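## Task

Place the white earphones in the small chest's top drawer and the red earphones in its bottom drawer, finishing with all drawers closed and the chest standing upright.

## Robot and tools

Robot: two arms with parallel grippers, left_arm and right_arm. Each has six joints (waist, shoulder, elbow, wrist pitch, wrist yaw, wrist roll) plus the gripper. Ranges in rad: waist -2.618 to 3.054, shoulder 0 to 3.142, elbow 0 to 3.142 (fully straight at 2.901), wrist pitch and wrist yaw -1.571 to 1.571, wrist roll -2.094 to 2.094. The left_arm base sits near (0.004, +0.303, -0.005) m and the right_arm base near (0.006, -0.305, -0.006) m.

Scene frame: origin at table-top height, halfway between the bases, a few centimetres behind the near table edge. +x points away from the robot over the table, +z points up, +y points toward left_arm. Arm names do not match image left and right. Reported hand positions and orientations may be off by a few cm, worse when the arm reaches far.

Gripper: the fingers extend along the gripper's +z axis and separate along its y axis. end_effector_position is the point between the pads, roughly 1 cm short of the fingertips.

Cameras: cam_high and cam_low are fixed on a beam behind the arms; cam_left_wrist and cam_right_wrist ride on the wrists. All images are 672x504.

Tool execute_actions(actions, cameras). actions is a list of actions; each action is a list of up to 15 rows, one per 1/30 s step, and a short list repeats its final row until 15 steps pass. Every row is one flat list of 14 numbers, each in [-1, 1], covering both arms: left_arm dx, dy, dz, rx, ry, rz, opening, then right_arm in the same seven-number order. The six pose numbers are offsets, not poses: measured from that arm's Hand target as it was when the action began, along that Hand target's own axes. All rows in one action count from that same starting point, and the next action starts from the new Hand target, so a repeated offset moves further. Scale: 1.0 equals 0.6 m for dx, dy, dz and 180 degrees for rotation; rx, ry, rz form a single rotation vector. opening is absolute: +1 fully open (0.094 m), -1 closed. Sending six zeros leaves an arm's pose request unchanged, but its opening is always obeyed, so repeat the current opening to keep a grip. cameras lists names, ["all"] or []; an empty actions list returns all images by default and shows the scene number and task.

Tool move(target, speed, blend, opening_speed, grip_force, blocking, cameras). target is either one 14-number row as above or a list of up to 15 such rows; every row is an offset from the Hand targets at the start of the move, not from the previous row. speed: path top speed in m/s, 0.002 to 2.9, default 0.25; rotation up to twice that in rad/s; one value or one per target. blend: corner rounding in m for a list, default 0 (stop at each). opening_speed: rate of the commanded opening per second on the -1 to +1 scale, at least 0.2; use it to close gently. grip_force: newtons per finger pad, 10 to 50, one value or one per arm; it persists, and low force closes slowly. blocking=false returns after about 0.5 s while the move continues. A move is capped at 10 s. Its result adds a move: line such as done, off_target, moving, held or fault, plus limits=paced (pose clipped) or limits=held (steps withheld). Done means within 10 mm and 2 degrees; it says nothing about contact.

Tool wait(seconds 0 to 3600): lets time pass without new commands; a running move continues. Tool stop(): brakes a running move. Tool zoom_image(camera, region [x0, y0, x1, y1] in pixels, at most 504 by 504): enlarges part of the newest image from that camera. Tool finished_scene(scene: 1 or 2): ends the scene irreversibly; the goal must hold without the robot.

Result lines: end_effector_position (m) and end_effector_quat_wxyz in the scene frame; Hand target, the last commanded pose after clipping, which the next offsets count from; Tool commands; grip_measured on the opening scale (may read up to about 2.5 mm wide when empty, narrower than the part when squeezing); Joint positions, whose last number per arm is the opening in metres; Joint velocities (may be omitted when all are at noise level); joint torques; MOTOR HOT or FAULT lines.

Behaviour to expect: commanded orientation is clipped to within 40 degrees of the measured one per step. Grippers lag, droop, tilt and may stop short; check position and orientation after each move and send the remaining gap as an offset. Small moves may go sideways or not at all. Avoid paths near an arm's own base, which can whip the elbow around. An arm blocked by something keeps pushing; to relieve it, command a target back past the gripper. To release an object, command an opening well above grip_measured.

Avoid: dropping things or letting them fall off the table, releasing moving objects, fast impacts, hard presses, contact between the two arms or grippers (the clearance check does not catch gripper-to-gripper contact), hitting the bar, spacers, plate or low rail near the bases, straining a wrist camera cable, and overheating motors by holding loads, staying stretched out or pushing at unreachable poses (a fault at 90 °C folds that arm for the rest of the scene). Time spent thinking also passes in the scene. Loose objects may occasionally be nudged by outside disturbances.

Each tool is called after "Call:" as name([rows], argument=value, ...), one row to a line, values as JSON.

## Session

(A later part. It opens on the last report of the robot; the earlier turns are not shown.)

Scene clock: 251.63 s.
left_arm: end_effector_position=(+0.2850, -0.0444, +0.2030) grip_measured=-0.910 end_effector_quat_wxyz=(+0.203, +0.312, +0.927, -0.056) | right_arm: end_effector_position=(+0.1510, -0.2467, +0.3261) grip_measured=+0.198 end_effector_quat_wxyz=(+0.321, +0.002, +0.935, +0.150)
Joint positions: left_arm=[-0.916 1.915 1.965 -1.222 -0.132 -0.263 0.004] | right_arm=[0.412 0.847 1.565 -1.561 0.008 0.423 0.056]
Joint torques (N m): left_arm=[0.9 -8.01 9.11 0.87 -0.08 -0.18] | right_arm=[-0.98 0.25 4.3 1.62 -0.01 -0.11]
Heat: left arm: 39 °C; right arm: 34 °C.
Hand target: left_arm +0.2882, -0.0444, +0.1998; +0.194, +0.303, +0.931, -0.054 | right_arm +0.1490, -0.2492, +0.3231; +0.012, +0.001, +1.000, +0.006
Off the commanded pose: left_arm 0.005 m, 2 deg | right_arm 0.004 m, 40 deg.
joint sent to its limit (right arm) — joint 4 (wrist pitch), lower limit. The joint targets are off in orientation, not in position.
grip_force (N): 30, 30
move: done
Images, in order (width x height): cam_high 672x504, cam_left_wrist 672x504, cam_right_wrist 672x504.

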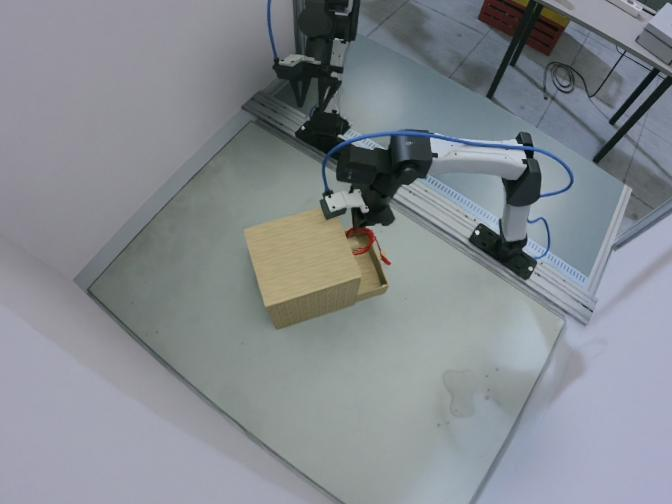

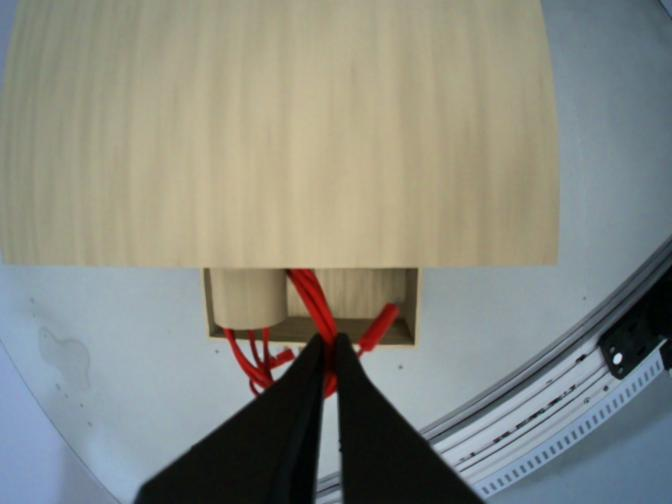

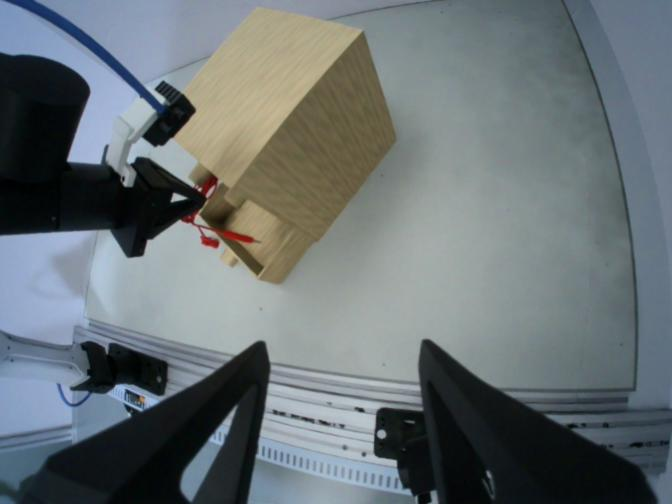

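Call:
move([
  [0.17,0,-0.073,0,0,0,-1,0,0,0,0,0,0,-1],
  [0.212,0.05,-0.271,0,0,0,-1,0,0,0,0,0,0,-1],
  [0.212,0.05,-0.271,0,0,0,-1,-0.163,0.335,0.06,0,0,-0.267,-1],
  [0.212,0.05,-0.271,0,0,0,-1,-0.163,0.335,0.32,0,0,-0.267,-1],
], speed=0.25, blend=[0.02,0.02,0.02,0], cameras=["all"])

Scene clock: 274.97 s.
left_arm: end_effector_position=(+0.1639, +0.0729, +0.2943) grip_measured=-0.910 end_effector_quat_wxyz=(+0.217, +0.305, +0.924, -0.084) | right_arm: end_effector_position=(+0.2461, -0.0520, +0.1538) grip_measured=-0.991 end_effector_quat_wxyz=(+0.016, -0.404, +0.914, +0.000)
Joint positions: left_arm=[-1.027 1.383 1.774 -1.521 -0.152 -0.378 0.004] | right_arm=[0.818 1.854 1.771 -1.462 0.03 0.001 0]
Joint torques (N m): left_arm=[-0.65 -5.52 7.62 0.63 -0.4 -0.12] | right_arm=[-0.58 -5.72 3.71 0.81 -0.07 -0.11]
Heat: left arm: 39 °C; right arm: 33 °C.
Hand target: left_arm +0.1582, +0.0848, +0.2996; +0.194, +0.303, +0.931, -0.054 | right_arm +0.2517, -0.0462, +0.1358; +0.013, -0.407, +0.914, +0.000
Off the commanded pose: left_arm 0.014 m, 4 deg | right_arm 0.020 m, 0 deg.
joint sent to its limit (left arm) — joint 4 (wrist pitch), lower limit. The joint targets are off in orientation, not in position.
grip_force (N): 30, 30
move: off_target (left_arm, right_arm); blend cut to 0 m at target 1; limits=paced

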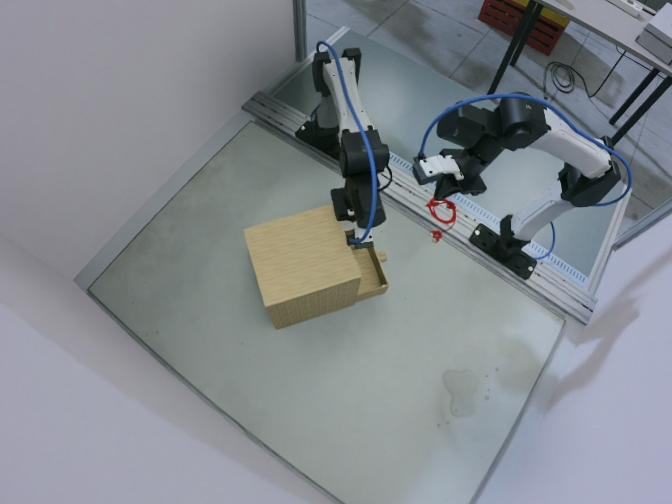

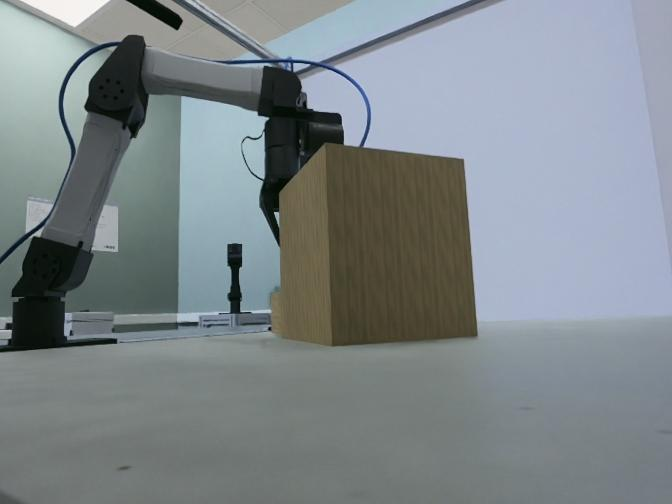

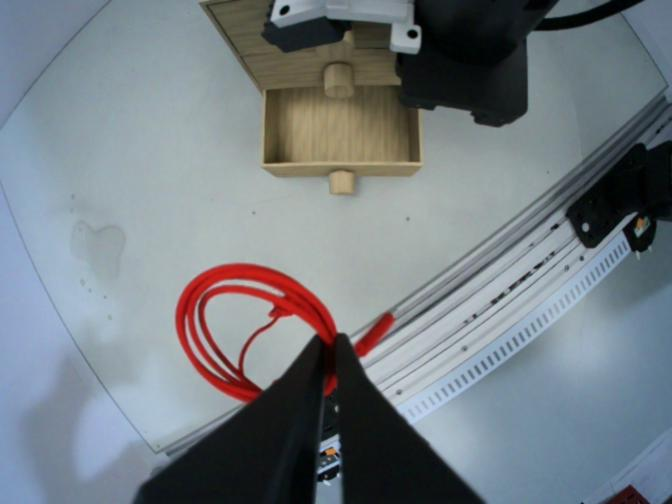

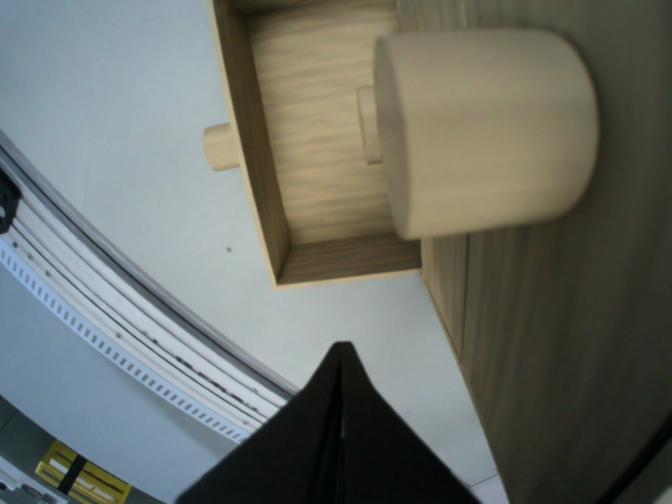

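Call:
move([
  [0,0,0,0,0,0,-1,-0.02,0.007,0,0,0,-0.233,-1],
  [0,0,0,0,0,0,-1,-0.02,0.007,0.105,0,0,-0.233,-1],
], speed=0.2, cameras=["cam_left_wrist","cam_right_wrist"])

Scene clock: 283.20 s.
left_arm: end_effector_position=(+0.1639, +0.0729, +0.2943) grip_measured=-0.910 end_effector_quat_wxyz=(+0.217, +0.305, +0.924, -0.084) | right_arm: end_effector_position=(+0.2690, -0.0394, +0.1316) grip_measured=-0.991 end_effector_quat_wxyz=(-0.077, +0.698, -0.711, +0.037)
Joint positions: left_arm=[-1.027 1.383 1.774 -1.521 -0.152 -0.378 0.004] | right_arm=[0.827 1.824 1.63 -1.231 0.1 -0.719 0]
Joint torques (N m): left_arm=[-0.65 -5.5 7.64 0.63 -0.4 -0.11] | right_arm=[-0.95 -0.61 0.84 0.9 -0.72 -0.14]
Heat: left arm: 39 °C; right arm: 32 °C.
Hand target: left_arm +0.1582, +0.0848, +0.2996; +0.194, +0.303, +0.931, -0.054 | right_arm +0.2580, -0.0338, +0.0730; -0.012, +0.707, -0.707, +0.004
Off the commanded pose: left_arm 0.014 m, 4 deg | right_arm 0.060 m, 8 deg.
joint sent to its limit (left arm) — joint 4 (wrist pitch), lower limit. The joint targets are off in orientation, not in position.
grip_force (N): 30, 30
move: off_target (right_arm)

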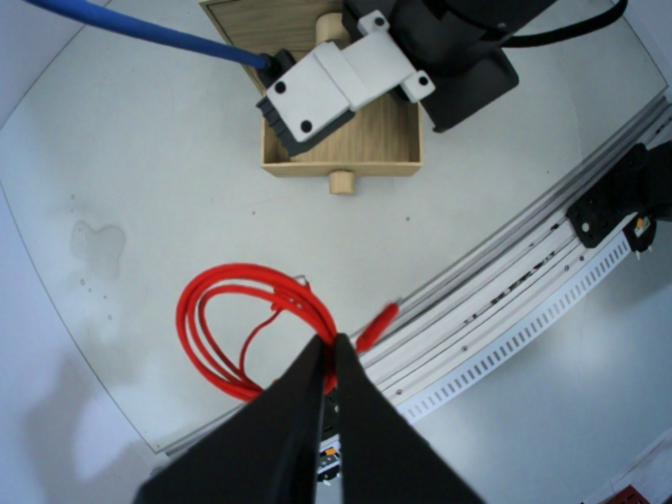

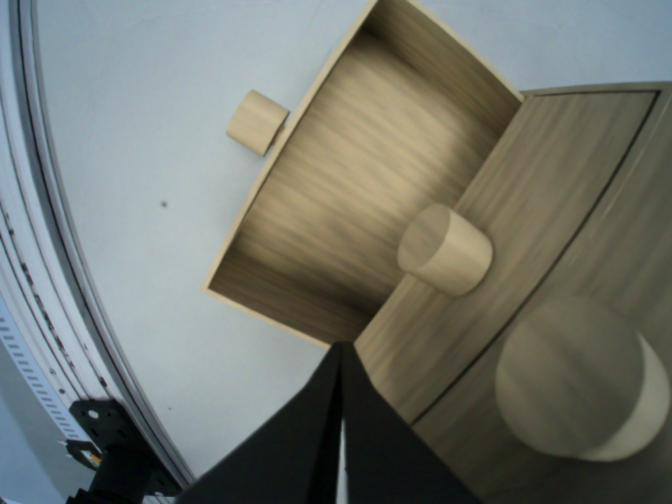

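Call:
move([
  [0,0,0,0,0,0,-1,0,0.03,-0.128,0,0,0,-1],
  [0,0,0,0,0,0,-1,0.01,0.018,-0.128,0,0,0,-1],
  [0,0,0,0,0,0,-1,0.01,0.018,-0.03,0,0,0,-1],
], speed=0.15, cameras=["cam_left_wrist","cam_right_wrist"])

Scene clock: 291.47 s.
left_arm: end_effector_position=(+0.1639, +0.0729, +0.2943) grip_measured=-0.910 end_effector_quat_wxyz=(+0.217, +0.305, +0.924, -0.084) | right_arm: end_effector_position=(+0.2542, -0.0403, +0.1350) grip_measured=-0.991 end_effector_quat_wxyz=(-0.066, +0.704, -0.707, +0.027)
Joint positions: left_arm=[-1.027 1.383 1.774 -1.521 -0.152 -0.378 0.004] | right_arm=[0.846 1.804 1.623 -1.266 0.08 -0.71 0]
Joint torques (N m): left_arm=[-0.65 -5.52 7.64 0.63 -0.4 -0.11] | right_arm=[-1.25 -2.24 1.62 0.79 -0.57 -0.05]
Heat: left arm: 39 °C; right arm: 32 °C.
Hand target: left_arm +0.1582, +0.0848, +0.2996; +0.194, +0.303, +0.931, -0.054 | right_arm +0.2469, -0.0399, +0.0908; -0.013, +0.707, -0.708, +0.004
Off the commanded pose: left_arm 0.014 m, 4 deg | right_arm 0.045 m, 7 deg.
joint sent to its limit (left arm) — joint 4 (wrist pitch), lower limit. The joint targets are off in orientation, not in position.
grip_force (N): 30, 30
move: off_target (right_arm)

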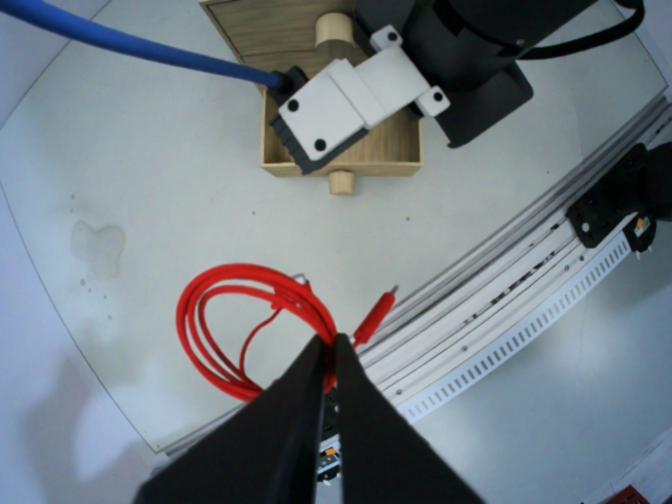

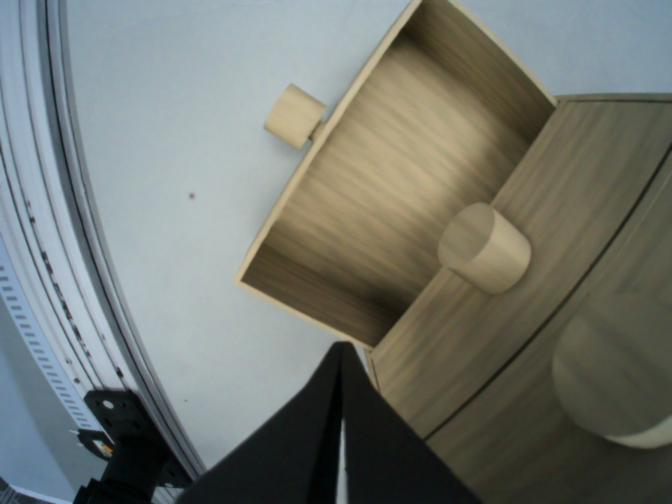

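Call:
move([
  [0.163,0.382,-0.009,0,0,0,-1,0,0.0,-0.282,0,0,0,-1],
  [0.163,0.382,-0.009,0,0,0,-1,-0.117,0.01,-0.182,0,0,-0.3056,0.2],
], speed=0.22, cameras=["all"])

Scene clock: 307.63 s.
left_arm: end_effector_position=(+0.2279, +0.3301, +0.2784) grip_measured=-0.910 end_effector_quat_wxyz=(+0.255, +0.290, +0.922, +0.004) | right_arm: end_effector_position=(+0.2383, +0.0242, +0.1988) grip_measured=+0.197 end_effector_quat_wxyz=(-0.078, +0.948, -0.308, +0.027)
Joint positions: left_arm=[0.371 1.172 1.543 -1.521 0.297 0.892 0.004] | right_arm=[0.959 2.006 2.149 -1.556 0.024 -1.542 0.056]
Joint torques (N m): left_arm=[0.68 -1.32 5.15 0.56 0.47 0.11] | right_arm=[0.42 -7.39 9.18 0.43 -0.02 -0.09]
Heat: left arm: 39 °C; right arm: 31 °C.
Hand target: left_arm +0.2184, +0.3248, +0.2697; +0.194, +0.303, +0.931, -0.054 | right_arm +0.2383, +0.0290, +0.2005; -0.009, +0.953, -0.301, +0.010
Off the commanded pose: left_arm 0.014 m, 10 deg | right_arm 0.005 m, 8 deg.
joint sent to its limit (left arm) — joint 4 (wrist pitch), lower limit. The joint targets are off in orientation, not in position.
joint sent to its limit (right arm) — joint 4 (wrist pitch), lower limit. The joint targets are off in orientation, not in position.
grip_force (N): 30, 30
move: off_target (left_arm, right_arm); target 2's new opening was sent with right_arm's hand 0.005 m and 8 deg from that target

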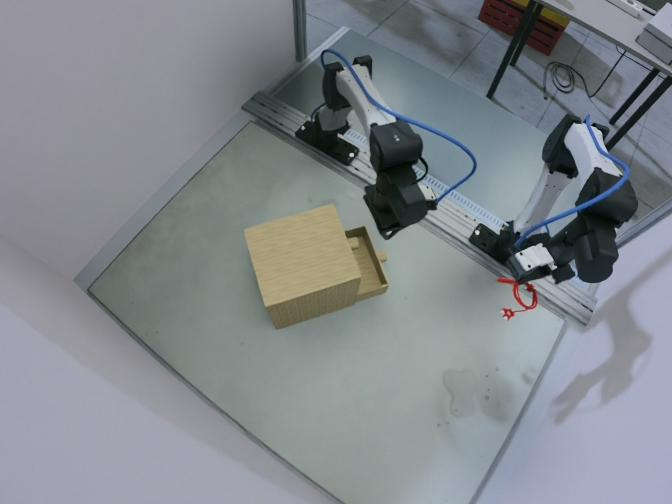

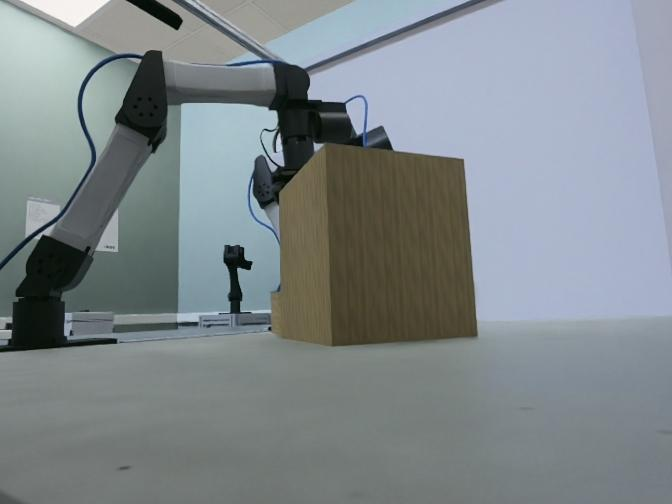

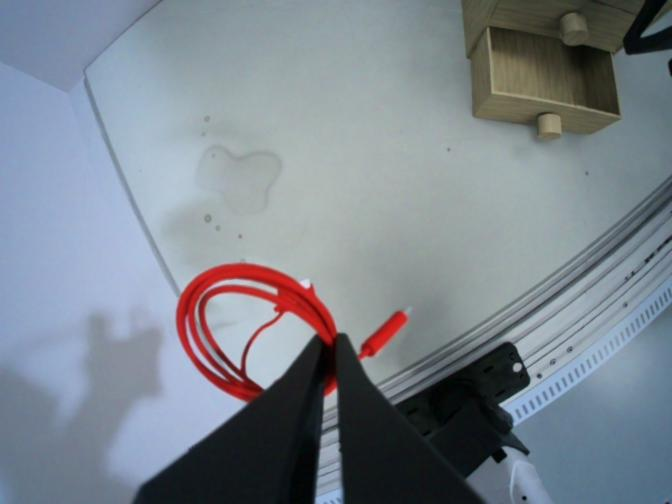

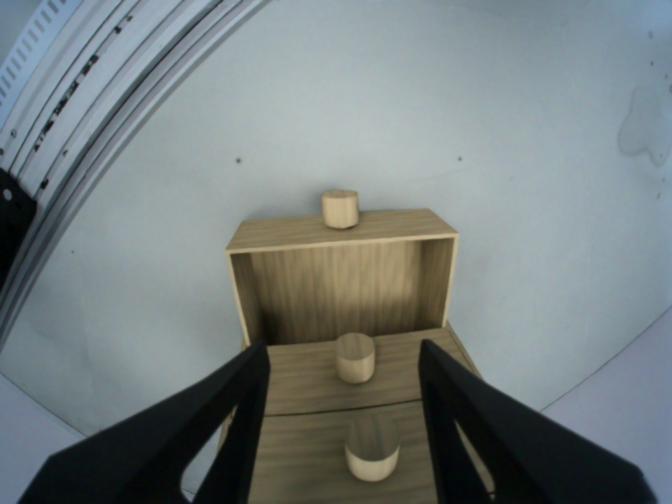

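Call:
move(target=[0,0,0,0,0,0,-1,-0.017,0,0.133,0,0,0,0.1], speed=0.2, cameras=["cam_right_wrist"])

Scene clock: 312.53 s.
left_arm: end_effector_position=(+0.2279, +0.3301, +0.2784) grip_measured=-0.910 end_effector_quat_wxyz=(+0.255, +0.290, +0.922, +0.004) | right_arm: end_effector_position=(+0.2326, +0.0318, +0.1279) grip_measured=+0.102 end_effector_quat_wxyz=(-0.012, +0.953, -0.303, +0.008)
Joint positions: left_arm=[0.371 1.172 1.543 -1.521 0.297 0.892 0.004] | right_arm=[0.978 2.095 2.003 -1.457 0.024 -1.533 0.052]
Joint torques (N m): left_arm=[0.68 -1.32 5.15 0.56 0.47 0.11] | right_arm=[0.57 -8.31 6.34 0.43 -0.03 0.06]
Heat: left arm: 38 °C; right arm: 31 °C.
Hand target: left_arm +0.2184, +0.3248, +0.2697; +0.194, +0.303, +0.931, -0.054 | right_arm +0.2319, +0.0357, +0.1207; -0.009, +0.953, -0.301, +0.010
Off the commanded pose: left_arm 0.014 m, 10 deg | right_arm 0.008 m, 0 deg.
joint sent to its limit (left arm) — joint 4 (wrist pitch), lower limit. The joint targets are off in orientation, not in position.
grip_force (N): 30, 30
move: done

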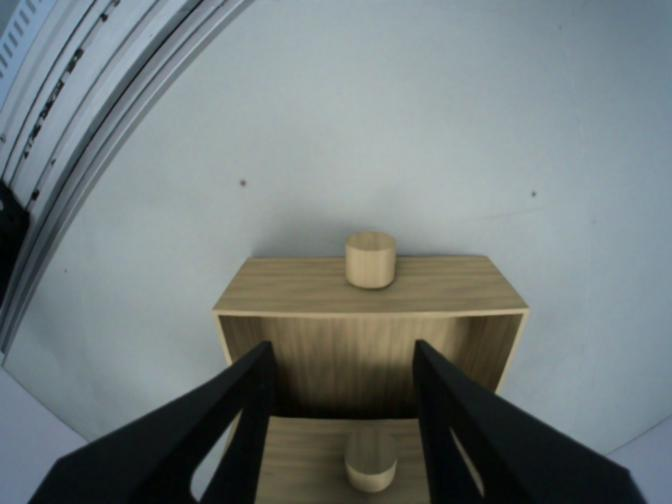

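Call:
move([
  [0,0,0,0,0,0,-1,0,-0.022,0.04,0,0,0,0.1],
  [0,0,0,0,0,0,-1,0,-0.022,0.118,0,0,0,0.1],
  [0,0,0,0,0,0,-1,0,-0.022,0.118,0,0,0,-1],
], speed=0.15, opening_speed=1.5, blend=[0.005,0,0], cameras=["cam_right_wrist"])

Scene clock: 317.77 s.
left_arm: end_effector_position=(+0.2279, +0.3301, +0.2784) grip_measured=-0.910 end_effector_quat_wxyz=(+0.255, +0.290, +0.922, +0.004) | right_arm: end_effector_position=(+0.2411, +0.0469, +0.0609) grip_measured=-0.495 end_effector_quat_wxyz=(-0.015, +0.953, -0.303, +0.008)
Joint positions: left_arm=[0.371 1.172 1.543 -1.521 0.297 0.892 0.004] | right_arm=[0.978 2.156 1.831 -1.219 0.024 -1.533 0.024]
Joint torques (N m): left_arm=[0.68 -1.32 5.14 0.56 0.47 0.11] | right_arm=[-0.14 -8.75 5.42 0.4 -0.07 -0.04]
Heat: left arm: 38 °C; right arm: 31 °C.
Hand target: left_arm +0.2184, +0.3248, +0.2697; +0.194, +0.303, +0.931, -0.054 | right_arm +0.2412, +0.0473, +0.0501; -0.009, +0.953, -0.301, +0.010
Off the commanded pose: left_arm 0.014 m, 10 deg | right_arm 0.011 m, 1 deg.
joint sent to its limit (left arm) — joint 4 (wrist pitch), lower limit. The joint targets are off in orientation, not in position.
grip_force (N): 30, 30
move: off_target (right_arm); target 3's new opening was sent with right_arm's hand 0.011 m and 1 deg from that target

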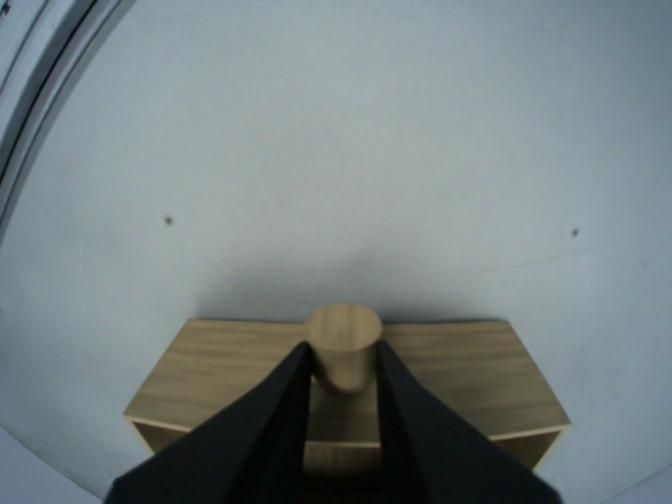

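Call:
move(target=[0,0,0,0,0,0,-1,-0.09,0,0,0,0,0,-1], speed=0.1, cameras=["cam_right_wrist","cam_left_wrist","cam_high"])

Scene clock: 320.37 s.
left_arm: end_effector_position=(+0.2279, +0.3301, +0.2784) grip_measured=-0.910 end_effector_quat_wxyz=(+0.255, +0.290, +0.922, +0.004) | right_arm: end_effector_position=(+0.2000, +0.0704, +0.0559) grip_measured=-0.498 end_effector_quat_wxyz=(-0.009, +0.954, -0.298, +0.013)
Joint positions: left_arm=[0.371 1.172 1.543 -1.521 0.297 0.892 0.004] | right_arm=[1.096 2.17 1.831 -1.218 0.038 -1.424 0.024]
Joint torques (N m): left_arm=[0.68 -1.32 5.15 0.56 0.47 0.11] | right_arm=[0.69 -8.05 8.34 0.32 -0.13 0.23]
Heat: left arm: 38 °C; right arm: 31 °C.
Hand target: left_arm +0.2184, +0.3248, +0.2697; +0.194, +0.303, +0.931, -0.054 | right_arm +0.1970, +0.0784, +0.0494; -0.009, +0.953, -0.301, +0.010
Off the commanded pose: left_arm 0.014 m, 10 deg | right_arm 0.011 m, 0 deg.
joint sent to its limit (left arm) — joint 4 (wrist pitch), lower limit. The joint targets are off in orientation, not in position.
grip_force (N): 30, 30
move: off_target (right_arm)
Images, in order (width x height): cam_high 672x504, cam_left_wrist 672x504, cam_right_wrist 672x504.

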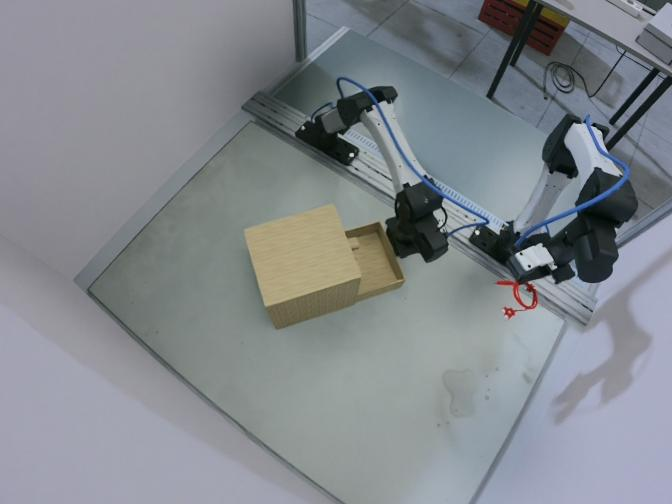

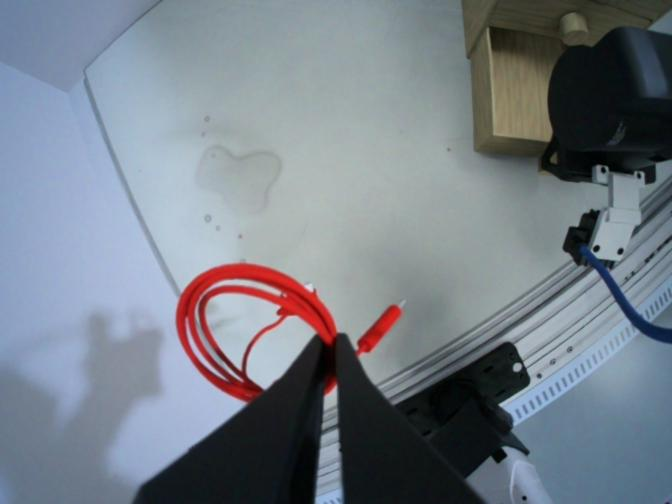

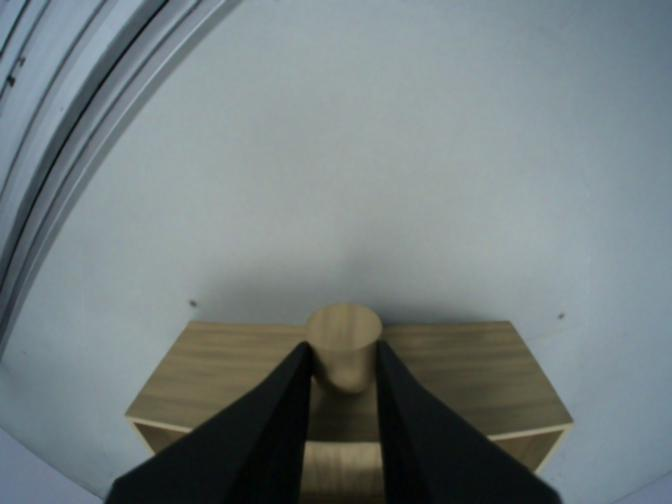

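Call:
move([
  [0,0,0,0,0,0,-1,0,0,0,0,0,0,0.2],
  [0,0,0,0,0,0,-1,-0.01,0,-0.3,0,0,0,0.2],
  [0,-0.1,0,0,0,0,-1,0.207,0.462,-0.417,0,0,0.35,0.2],
  [-0.309,-0.442,0.215,0,0,0,-1,0.207,0.462,-0.417,0,0,0.35,0.2],
], speed=0.28, blend=[0,0.03,0.03,0], cameras=["cam_right_wrist","cam_left_wrist","cam_high"])

Scene clock: 332.07 s.
left_arm: end_effector_position=(+0.2407, -0.0183, +0.2217) grip_measured=-0.910 end_effector_quat_wxyz=(+0.196, +0.308, +0.929, -0.065) | right_arm: end_effector_position=(+0.1373, -0.2226, +0.2985) grip_measured=+0.198 end_effector_quat_wxyz=(+0.314, -0.621, +0.717, -0.035)
Joint positions: left_arm=[-0.966 1.744 1.829 -1.263 -0.13 -0.322 0.004] | right_arm=[0.608 0.84 1.471 -1.559 0.026 -0.818 0.056]
Joint torques (N m): left_arm=[-0.49 -6.5 8.83 0.8 -0.38 -0.16] | right_arm=[-0.99 0.29 4.67 1.45 -0.23 -0.09]
Heat: left arm: 37 °C; right arm: 32 °C.
Hand target: left_arm +0.2425, -0.0191, +0.2199; +0.194, +0.303, +0.931, -0.054 | right_arm +0.1334, -0.2226, +0.2949; +0.013, -0.656, +0.755, -0.004
Off the commanded pose: left_arm 0.003 m, 1 deg | right_arm 0.005 m, 35 deg.
joint sent to its limit (right arm) — joint 4 (wrist pitch), lower limit. The joint targets are off in orientation, not in position.
grip_force (N): 30, 30
move: off_target (right_arm)
Images, in order (width x height): cam_high 672x504, cam_left_wrist 672x504, cam_right_wrist 672x504.

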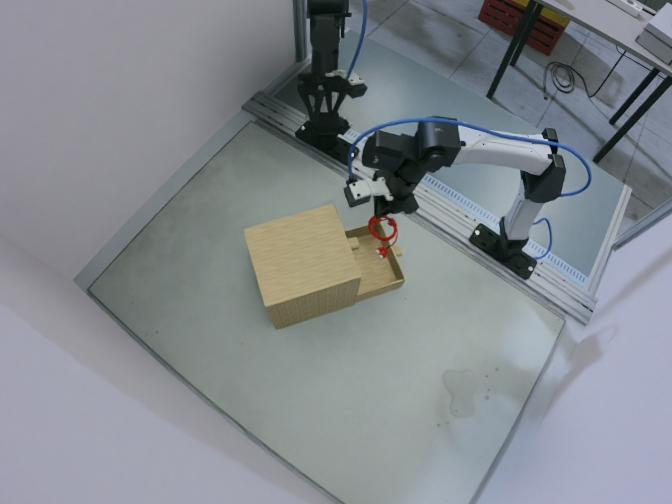

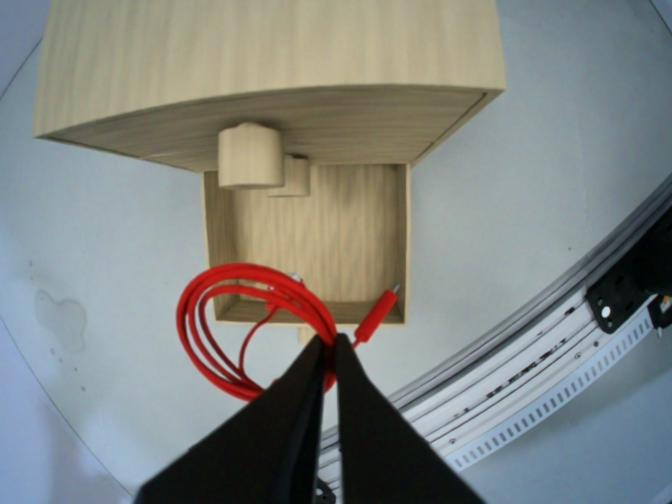

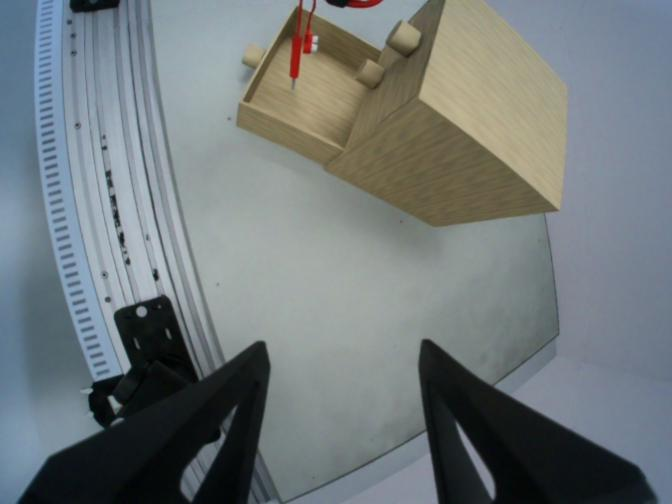

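Call:
move([
  [-0.03,0,0.013,0,0,0,-1,0,0,0,0,0,0,0.2],
  [0.045,-0.003,0.185,0,0,0,-1,0,0,0,0,0,0,0.2],
], speed=0.15, blend=[0.01,0], cameras=["cam_right_wrist","cam_left_wrist","cam_high"])

Call:
zoom_image(camera="cam_right_wrist", region=[210, 0, 430, 180])

Scene clock: 336.33 s.
left_arm: end_effector_position=(+0.2460, -0.0205, +0.1048) grip_measured=-0.910 end_effector_quat_wxyz=(+0.167, +0.310, +0.935, -0.041) | right_arm: end_effector_position=(+0.1373, -0.2226, +0.2985) grip_measured=+0.198 end_effector_quat_wxyz=(+0.314, -0.621, +0.717, -0.035)
Joint positions: left_arm=[-0.96 1.786 1.435 -0.905 -0.13 -0.322 0.004] | right_arm=[0.608 0.84 1.471 -1.559 0.026 -0.818 0.056]
Joint torques (N m): left_arm=[0.62 -8.88 6.67 1.53 -0.32 -0.03] | right_arm=[-0.84 0.21 4.49 1.38 -0.31 -0.04]
Heat: left arm: 38 °C; right arm: 32 °C.
Hand target: left_arm +0.2579, -0.0301, +0.1072; +0.194, +0.303, +0.931, -0.054 | right_arm +0.1334, -0.2226, +0.2949; +0.013, -0.656, +0.755, -0.004
Off the commanded pose: left_arm 0.015 m, 4 deg | right_arm 0.005 m, 35 deg.
joint sent to its limit (right arm) — joint 4 (wrist pitch), lower limit. The joint targets are off in orientation, not in position.
grip_force (N): 30, 30
move: off_target (left_arm); blend cut to 0.0098 m at target 1
Images, in order (width x height): cam_high 672x504, cam_left_wrist 672x504, cam_right_wrist 672x504.

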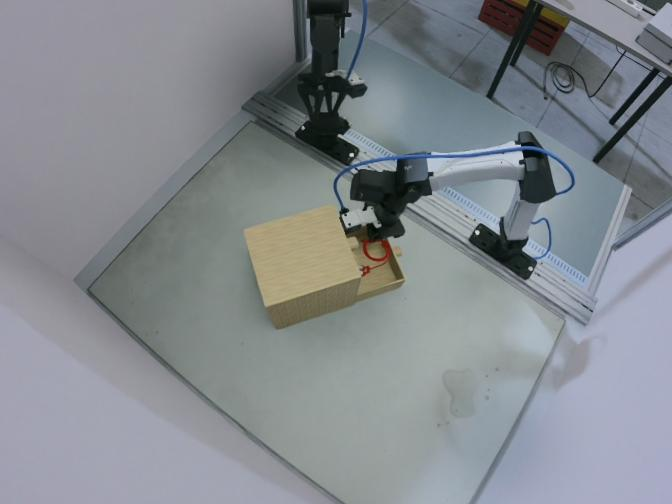

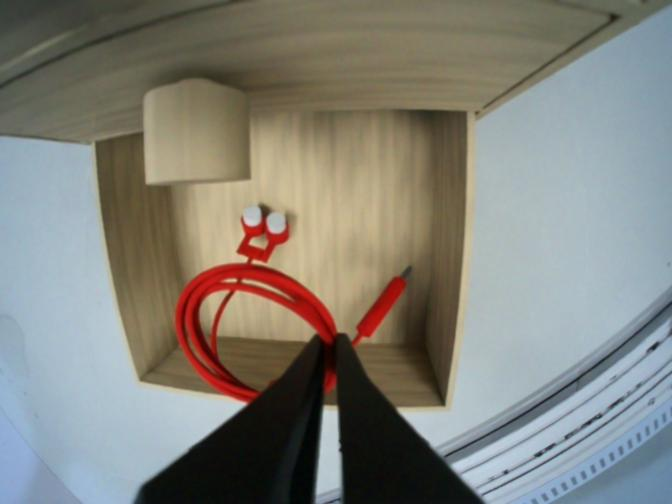

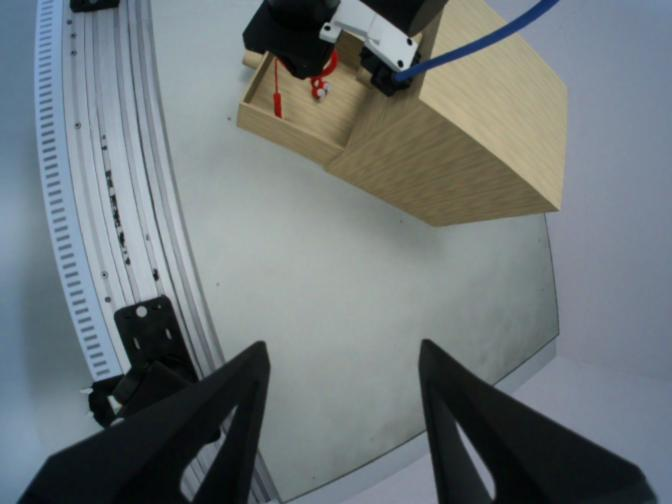

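Scaled by 2.291 from the camera's image (finer frame: 960x720).

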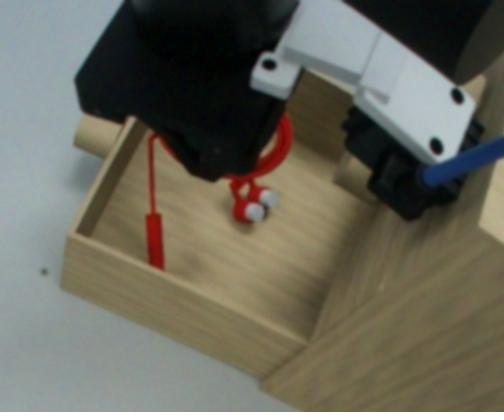

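Call:
move([
  [0.031,0,0.019,0,0,0,-1,0,0,0,0,0,0,0.2],
  [0.031,0,0.019,0,0,0,-0.4,0,0,0,0,0,0,0.2],
  [-0.0105,0,-0.177,0,0,0,-0.4,0,0,0,0,0,0,0.2],
], speed=0.12, opening_speed=0.8, cameras=["cam_right_wrist","cam_left_wrist"])

Scene clock: 343.60 s.
left_arm: end_effector_position=(+0.2285, -0.0121, +0.1954) grip_measured=-0.403 end_effector_quat_wxyz=(+0.183, +0.309, +0.932, -0.054) | right_arm: end_effector_position=(+0.1373, -0.2226, +0.2985) grip_measured=+0.198 end_effector_quat_wxyz=(+0.314, -0.621, +0.717, -0.035)
Joint positions: left_arm=[-0.988 1.705 1.688 -1.201 -0.139 -0.345 0.028] | right_arm=[0.608 0.84 1.471 -1.559 0.026 -0.818 0.056]
Joint torques (N m): left_arm=[-0.64 -9.57 8.88 0.79 -0.39 -0.17] | right_arm=[-1.06 0.23 4.48 1.41 -0.23 -0.07]
Heat: left arm: 38 °C; right arm: 32 °C.
Hand target: left_arm +0.2277, -0.0103, +0.2074; +0.194, +0.303, +0.931, -0.054 | right_arm +0.1334, -0.2226, +0.2949; +0.013, -0.656, +0.755, -0.004
Off the commanded pose: left_arm 0.012 m, 1 deg | right_arm 0.005 m, 35 deg.
joint sent to its limit (right arm) — joint 4 (wrist pitch), lower limit. The joint targets are off in orientation, not in position.
grip_force (N): 30, 30
move: off_target (left_arm)
Images, in order (width x height): cam_left_wrist 672x504, cam_right_wrist 672x504.

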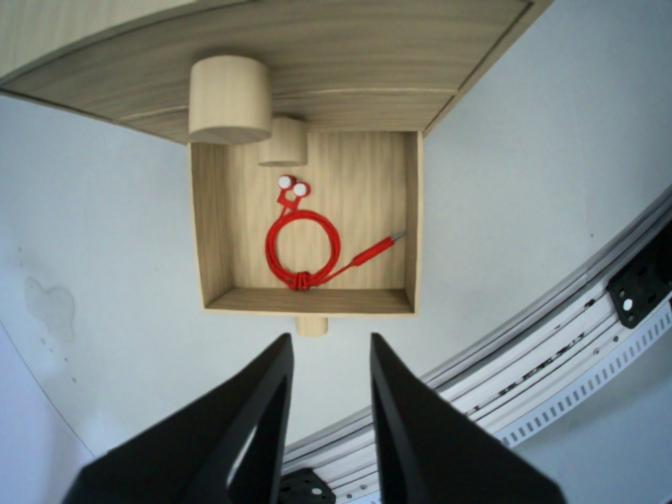

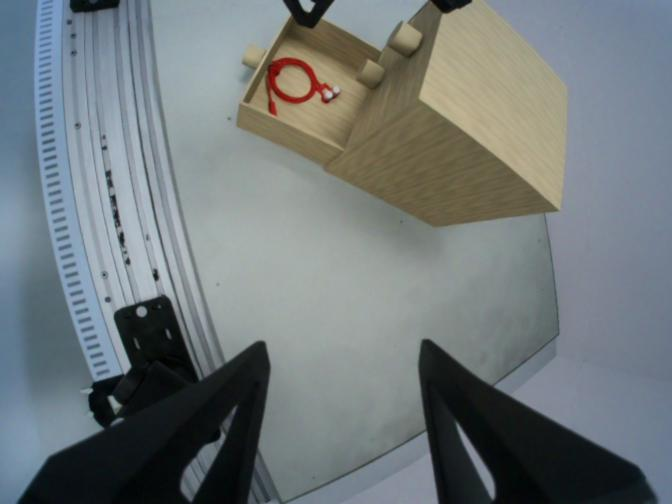

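Call:
move([
  [0.159,0.018,-0.068,0,0,0,0.2,0,0,0,0,0,0,0.2],
  [0.296,0.052,0.104,0,-0.233,0,0.2,0,0,0,0,0,0,0.2],
  [-0.059,0.061,0.278,0,-0.233,0,0.2,0,0,0,0,0,0,0.2],
], speed=[0.25,0.25,0.13], blend=[0.03,0,0], cameras=["all"])

Scene clock: 353.40 s.
left_arm: end_effector_position=(+0.3197, -0.0259, +0.0552) grip_measured=+0.197 end_effector_quat_wxyz=(+0.495, +0.268, +0.813, -0.147) | right_arm: end_effector_position=(+0.1373, -0.2226, +0.2985) grip_measured=+0.198 end_effector_quat_wxyz=(+0.314, -0.621, +0.717, -0.035)
Joint positions: left_arm=[-0.879 1.801 0.686 0.607 -0.254 -0.117 0.056] | right_arm=[0.608 0.84 1.471 -1.559 0.026 -0.818 0.056]
Joint torques (N m): left_arm=[0.57 -6.76 8.73 2.11 -0.06 0.05] | right_arm=[-0.91 0.35 4.55 1.41 -0.3 -0.06]
Heat: left arm: 38 °C; right arm: 32 °C.
Hand target: left_arm +0.3302, -0.0365, +0.0686; +0.514, +0.264, +0.800, -0.159 | right_arm +0.1334, -0.2226, +0.2949; +0.013, -0.656, +0.755, -0.004
Off the commanded pose: left_arm 0.020 m, 3 deg | right_arm 0.005 m, 35 deg.
joint sent to its limit (right arm) — joint 4 (wrist pitch), lower limit. The joint targets are off in orientation, not in position.
grip_force (N): 30, 30
move: off_target (left_arm)

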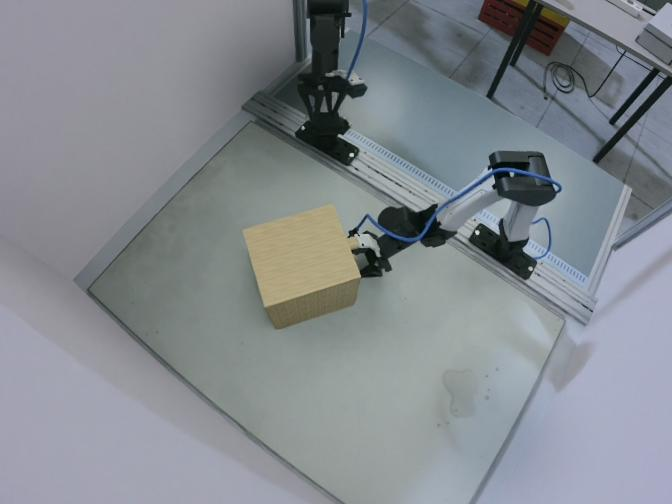

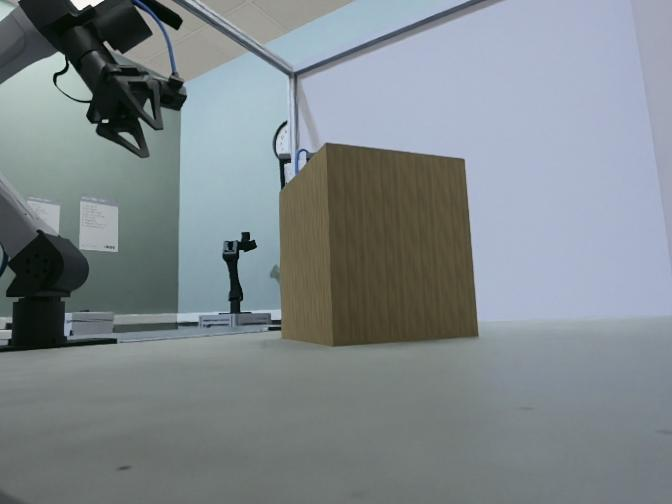

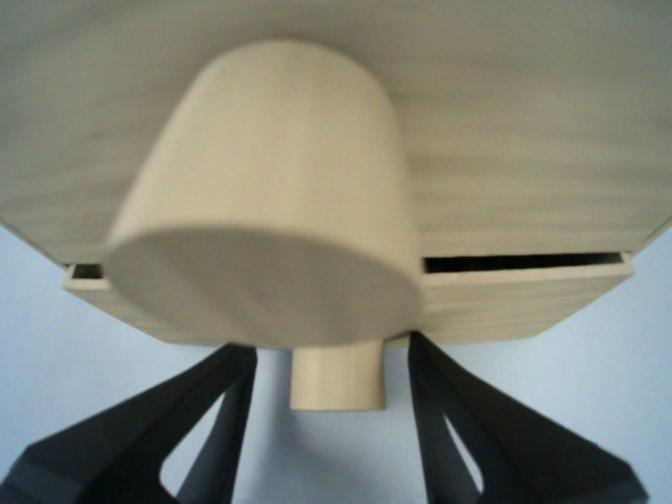

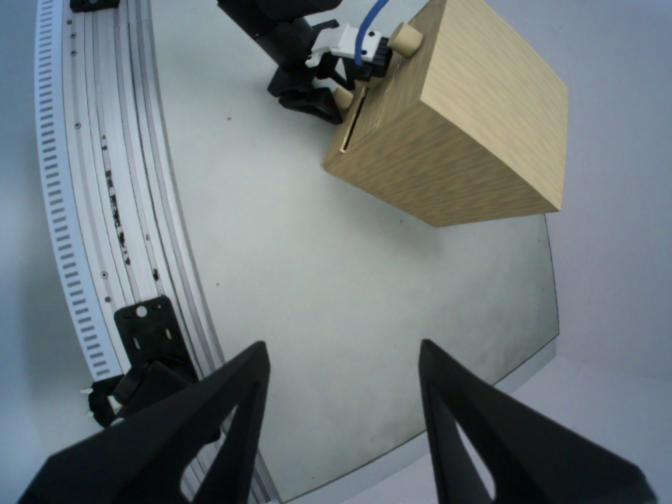

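Call:
move(target=[-0.017,0,0.037,0,0,0,0.2,0,0,0,0,0,0,0.2], speed=0.06, cameras=["cam_left_wrist","cam_right_wrist"])

Call:
zoom_image(camera="cam_right_wrist", region=[280, 0, 580, 240])

Scene clock: 355.97 s.
left_arm: end_effector_position=(+0.3338, -0.0382, +0.0553) grip_measured=+0.197 end_effector_quat_wxyz=(+0.494, +0.269, +0.814, -0.146) | right_arm: end_effector_position=(+0.1373, -0.2226, +0.2985) grip_measured=+0.198 end_effector_quat_wxyz=(+0.314, -0.621, +0.717, -0.035)
Joint positions: left_arm=[-0.868 1.855 0.767 0.577 -0.246 -0.11 0.056] | right_arm=[0.608 0.84 1.471 -1.559 0.026 -0.818 0.056]
Joint torques (N m): left_arm=[1.57 -6.06 10.22 2.11 0.05 0.08] | right_arm=[-0.83 0.35 4.67 1.44 -0.22 -0.05]
Heat: left arm: 38 °C; right arm: 32 °C.
Hand target: left_arm +0.3499, -0.0508, +0.0685; +0.514, +0.264, +0.800, -0.159 | right_arm +0.1334, -0.2226, +0.2949; +0.013, -0.656, +0.755, -0.004
Off the commanded pose: left_arm 0.024 m, 3 deg | right_arm 0.005 m, 35 deg.
joint sent to its limit (right arm) — joint 4 (wrist pitch), lower limit. The joint targets are off in orientation, not in position.
grip_force (N): 30, 30
move: off_target (left_arm)

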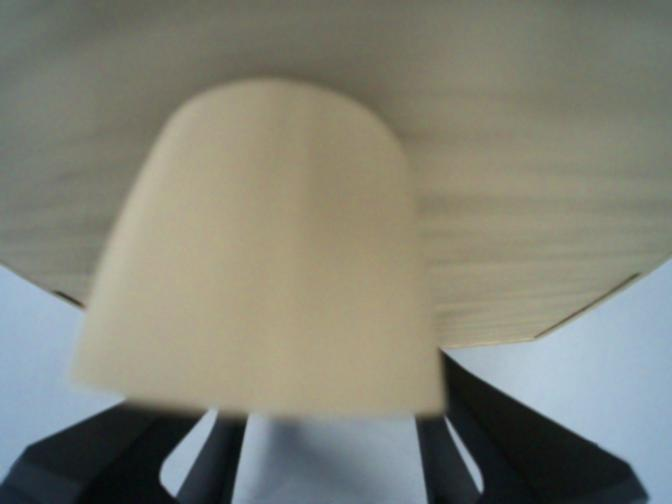

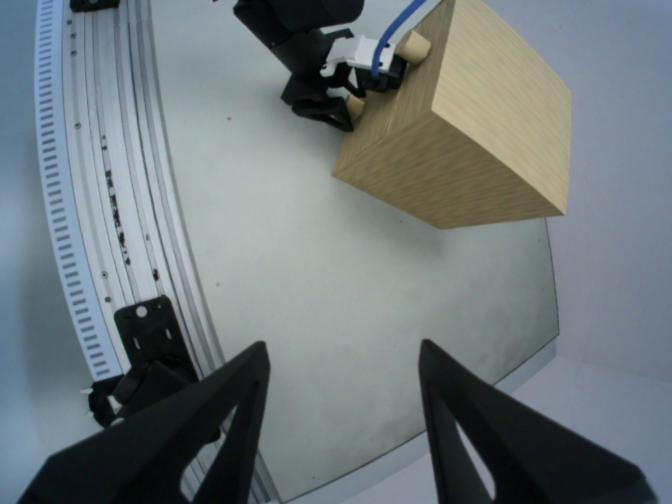

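Scaled by 1.680 from the camera's image (finer frame: 960x720).

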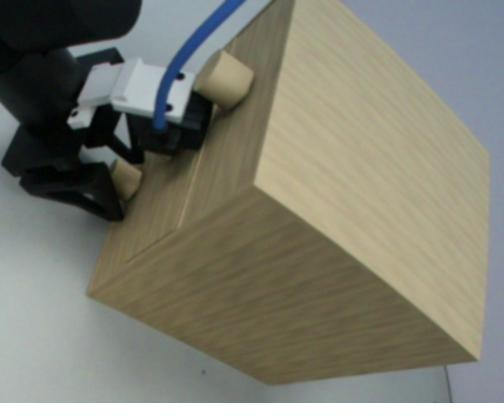

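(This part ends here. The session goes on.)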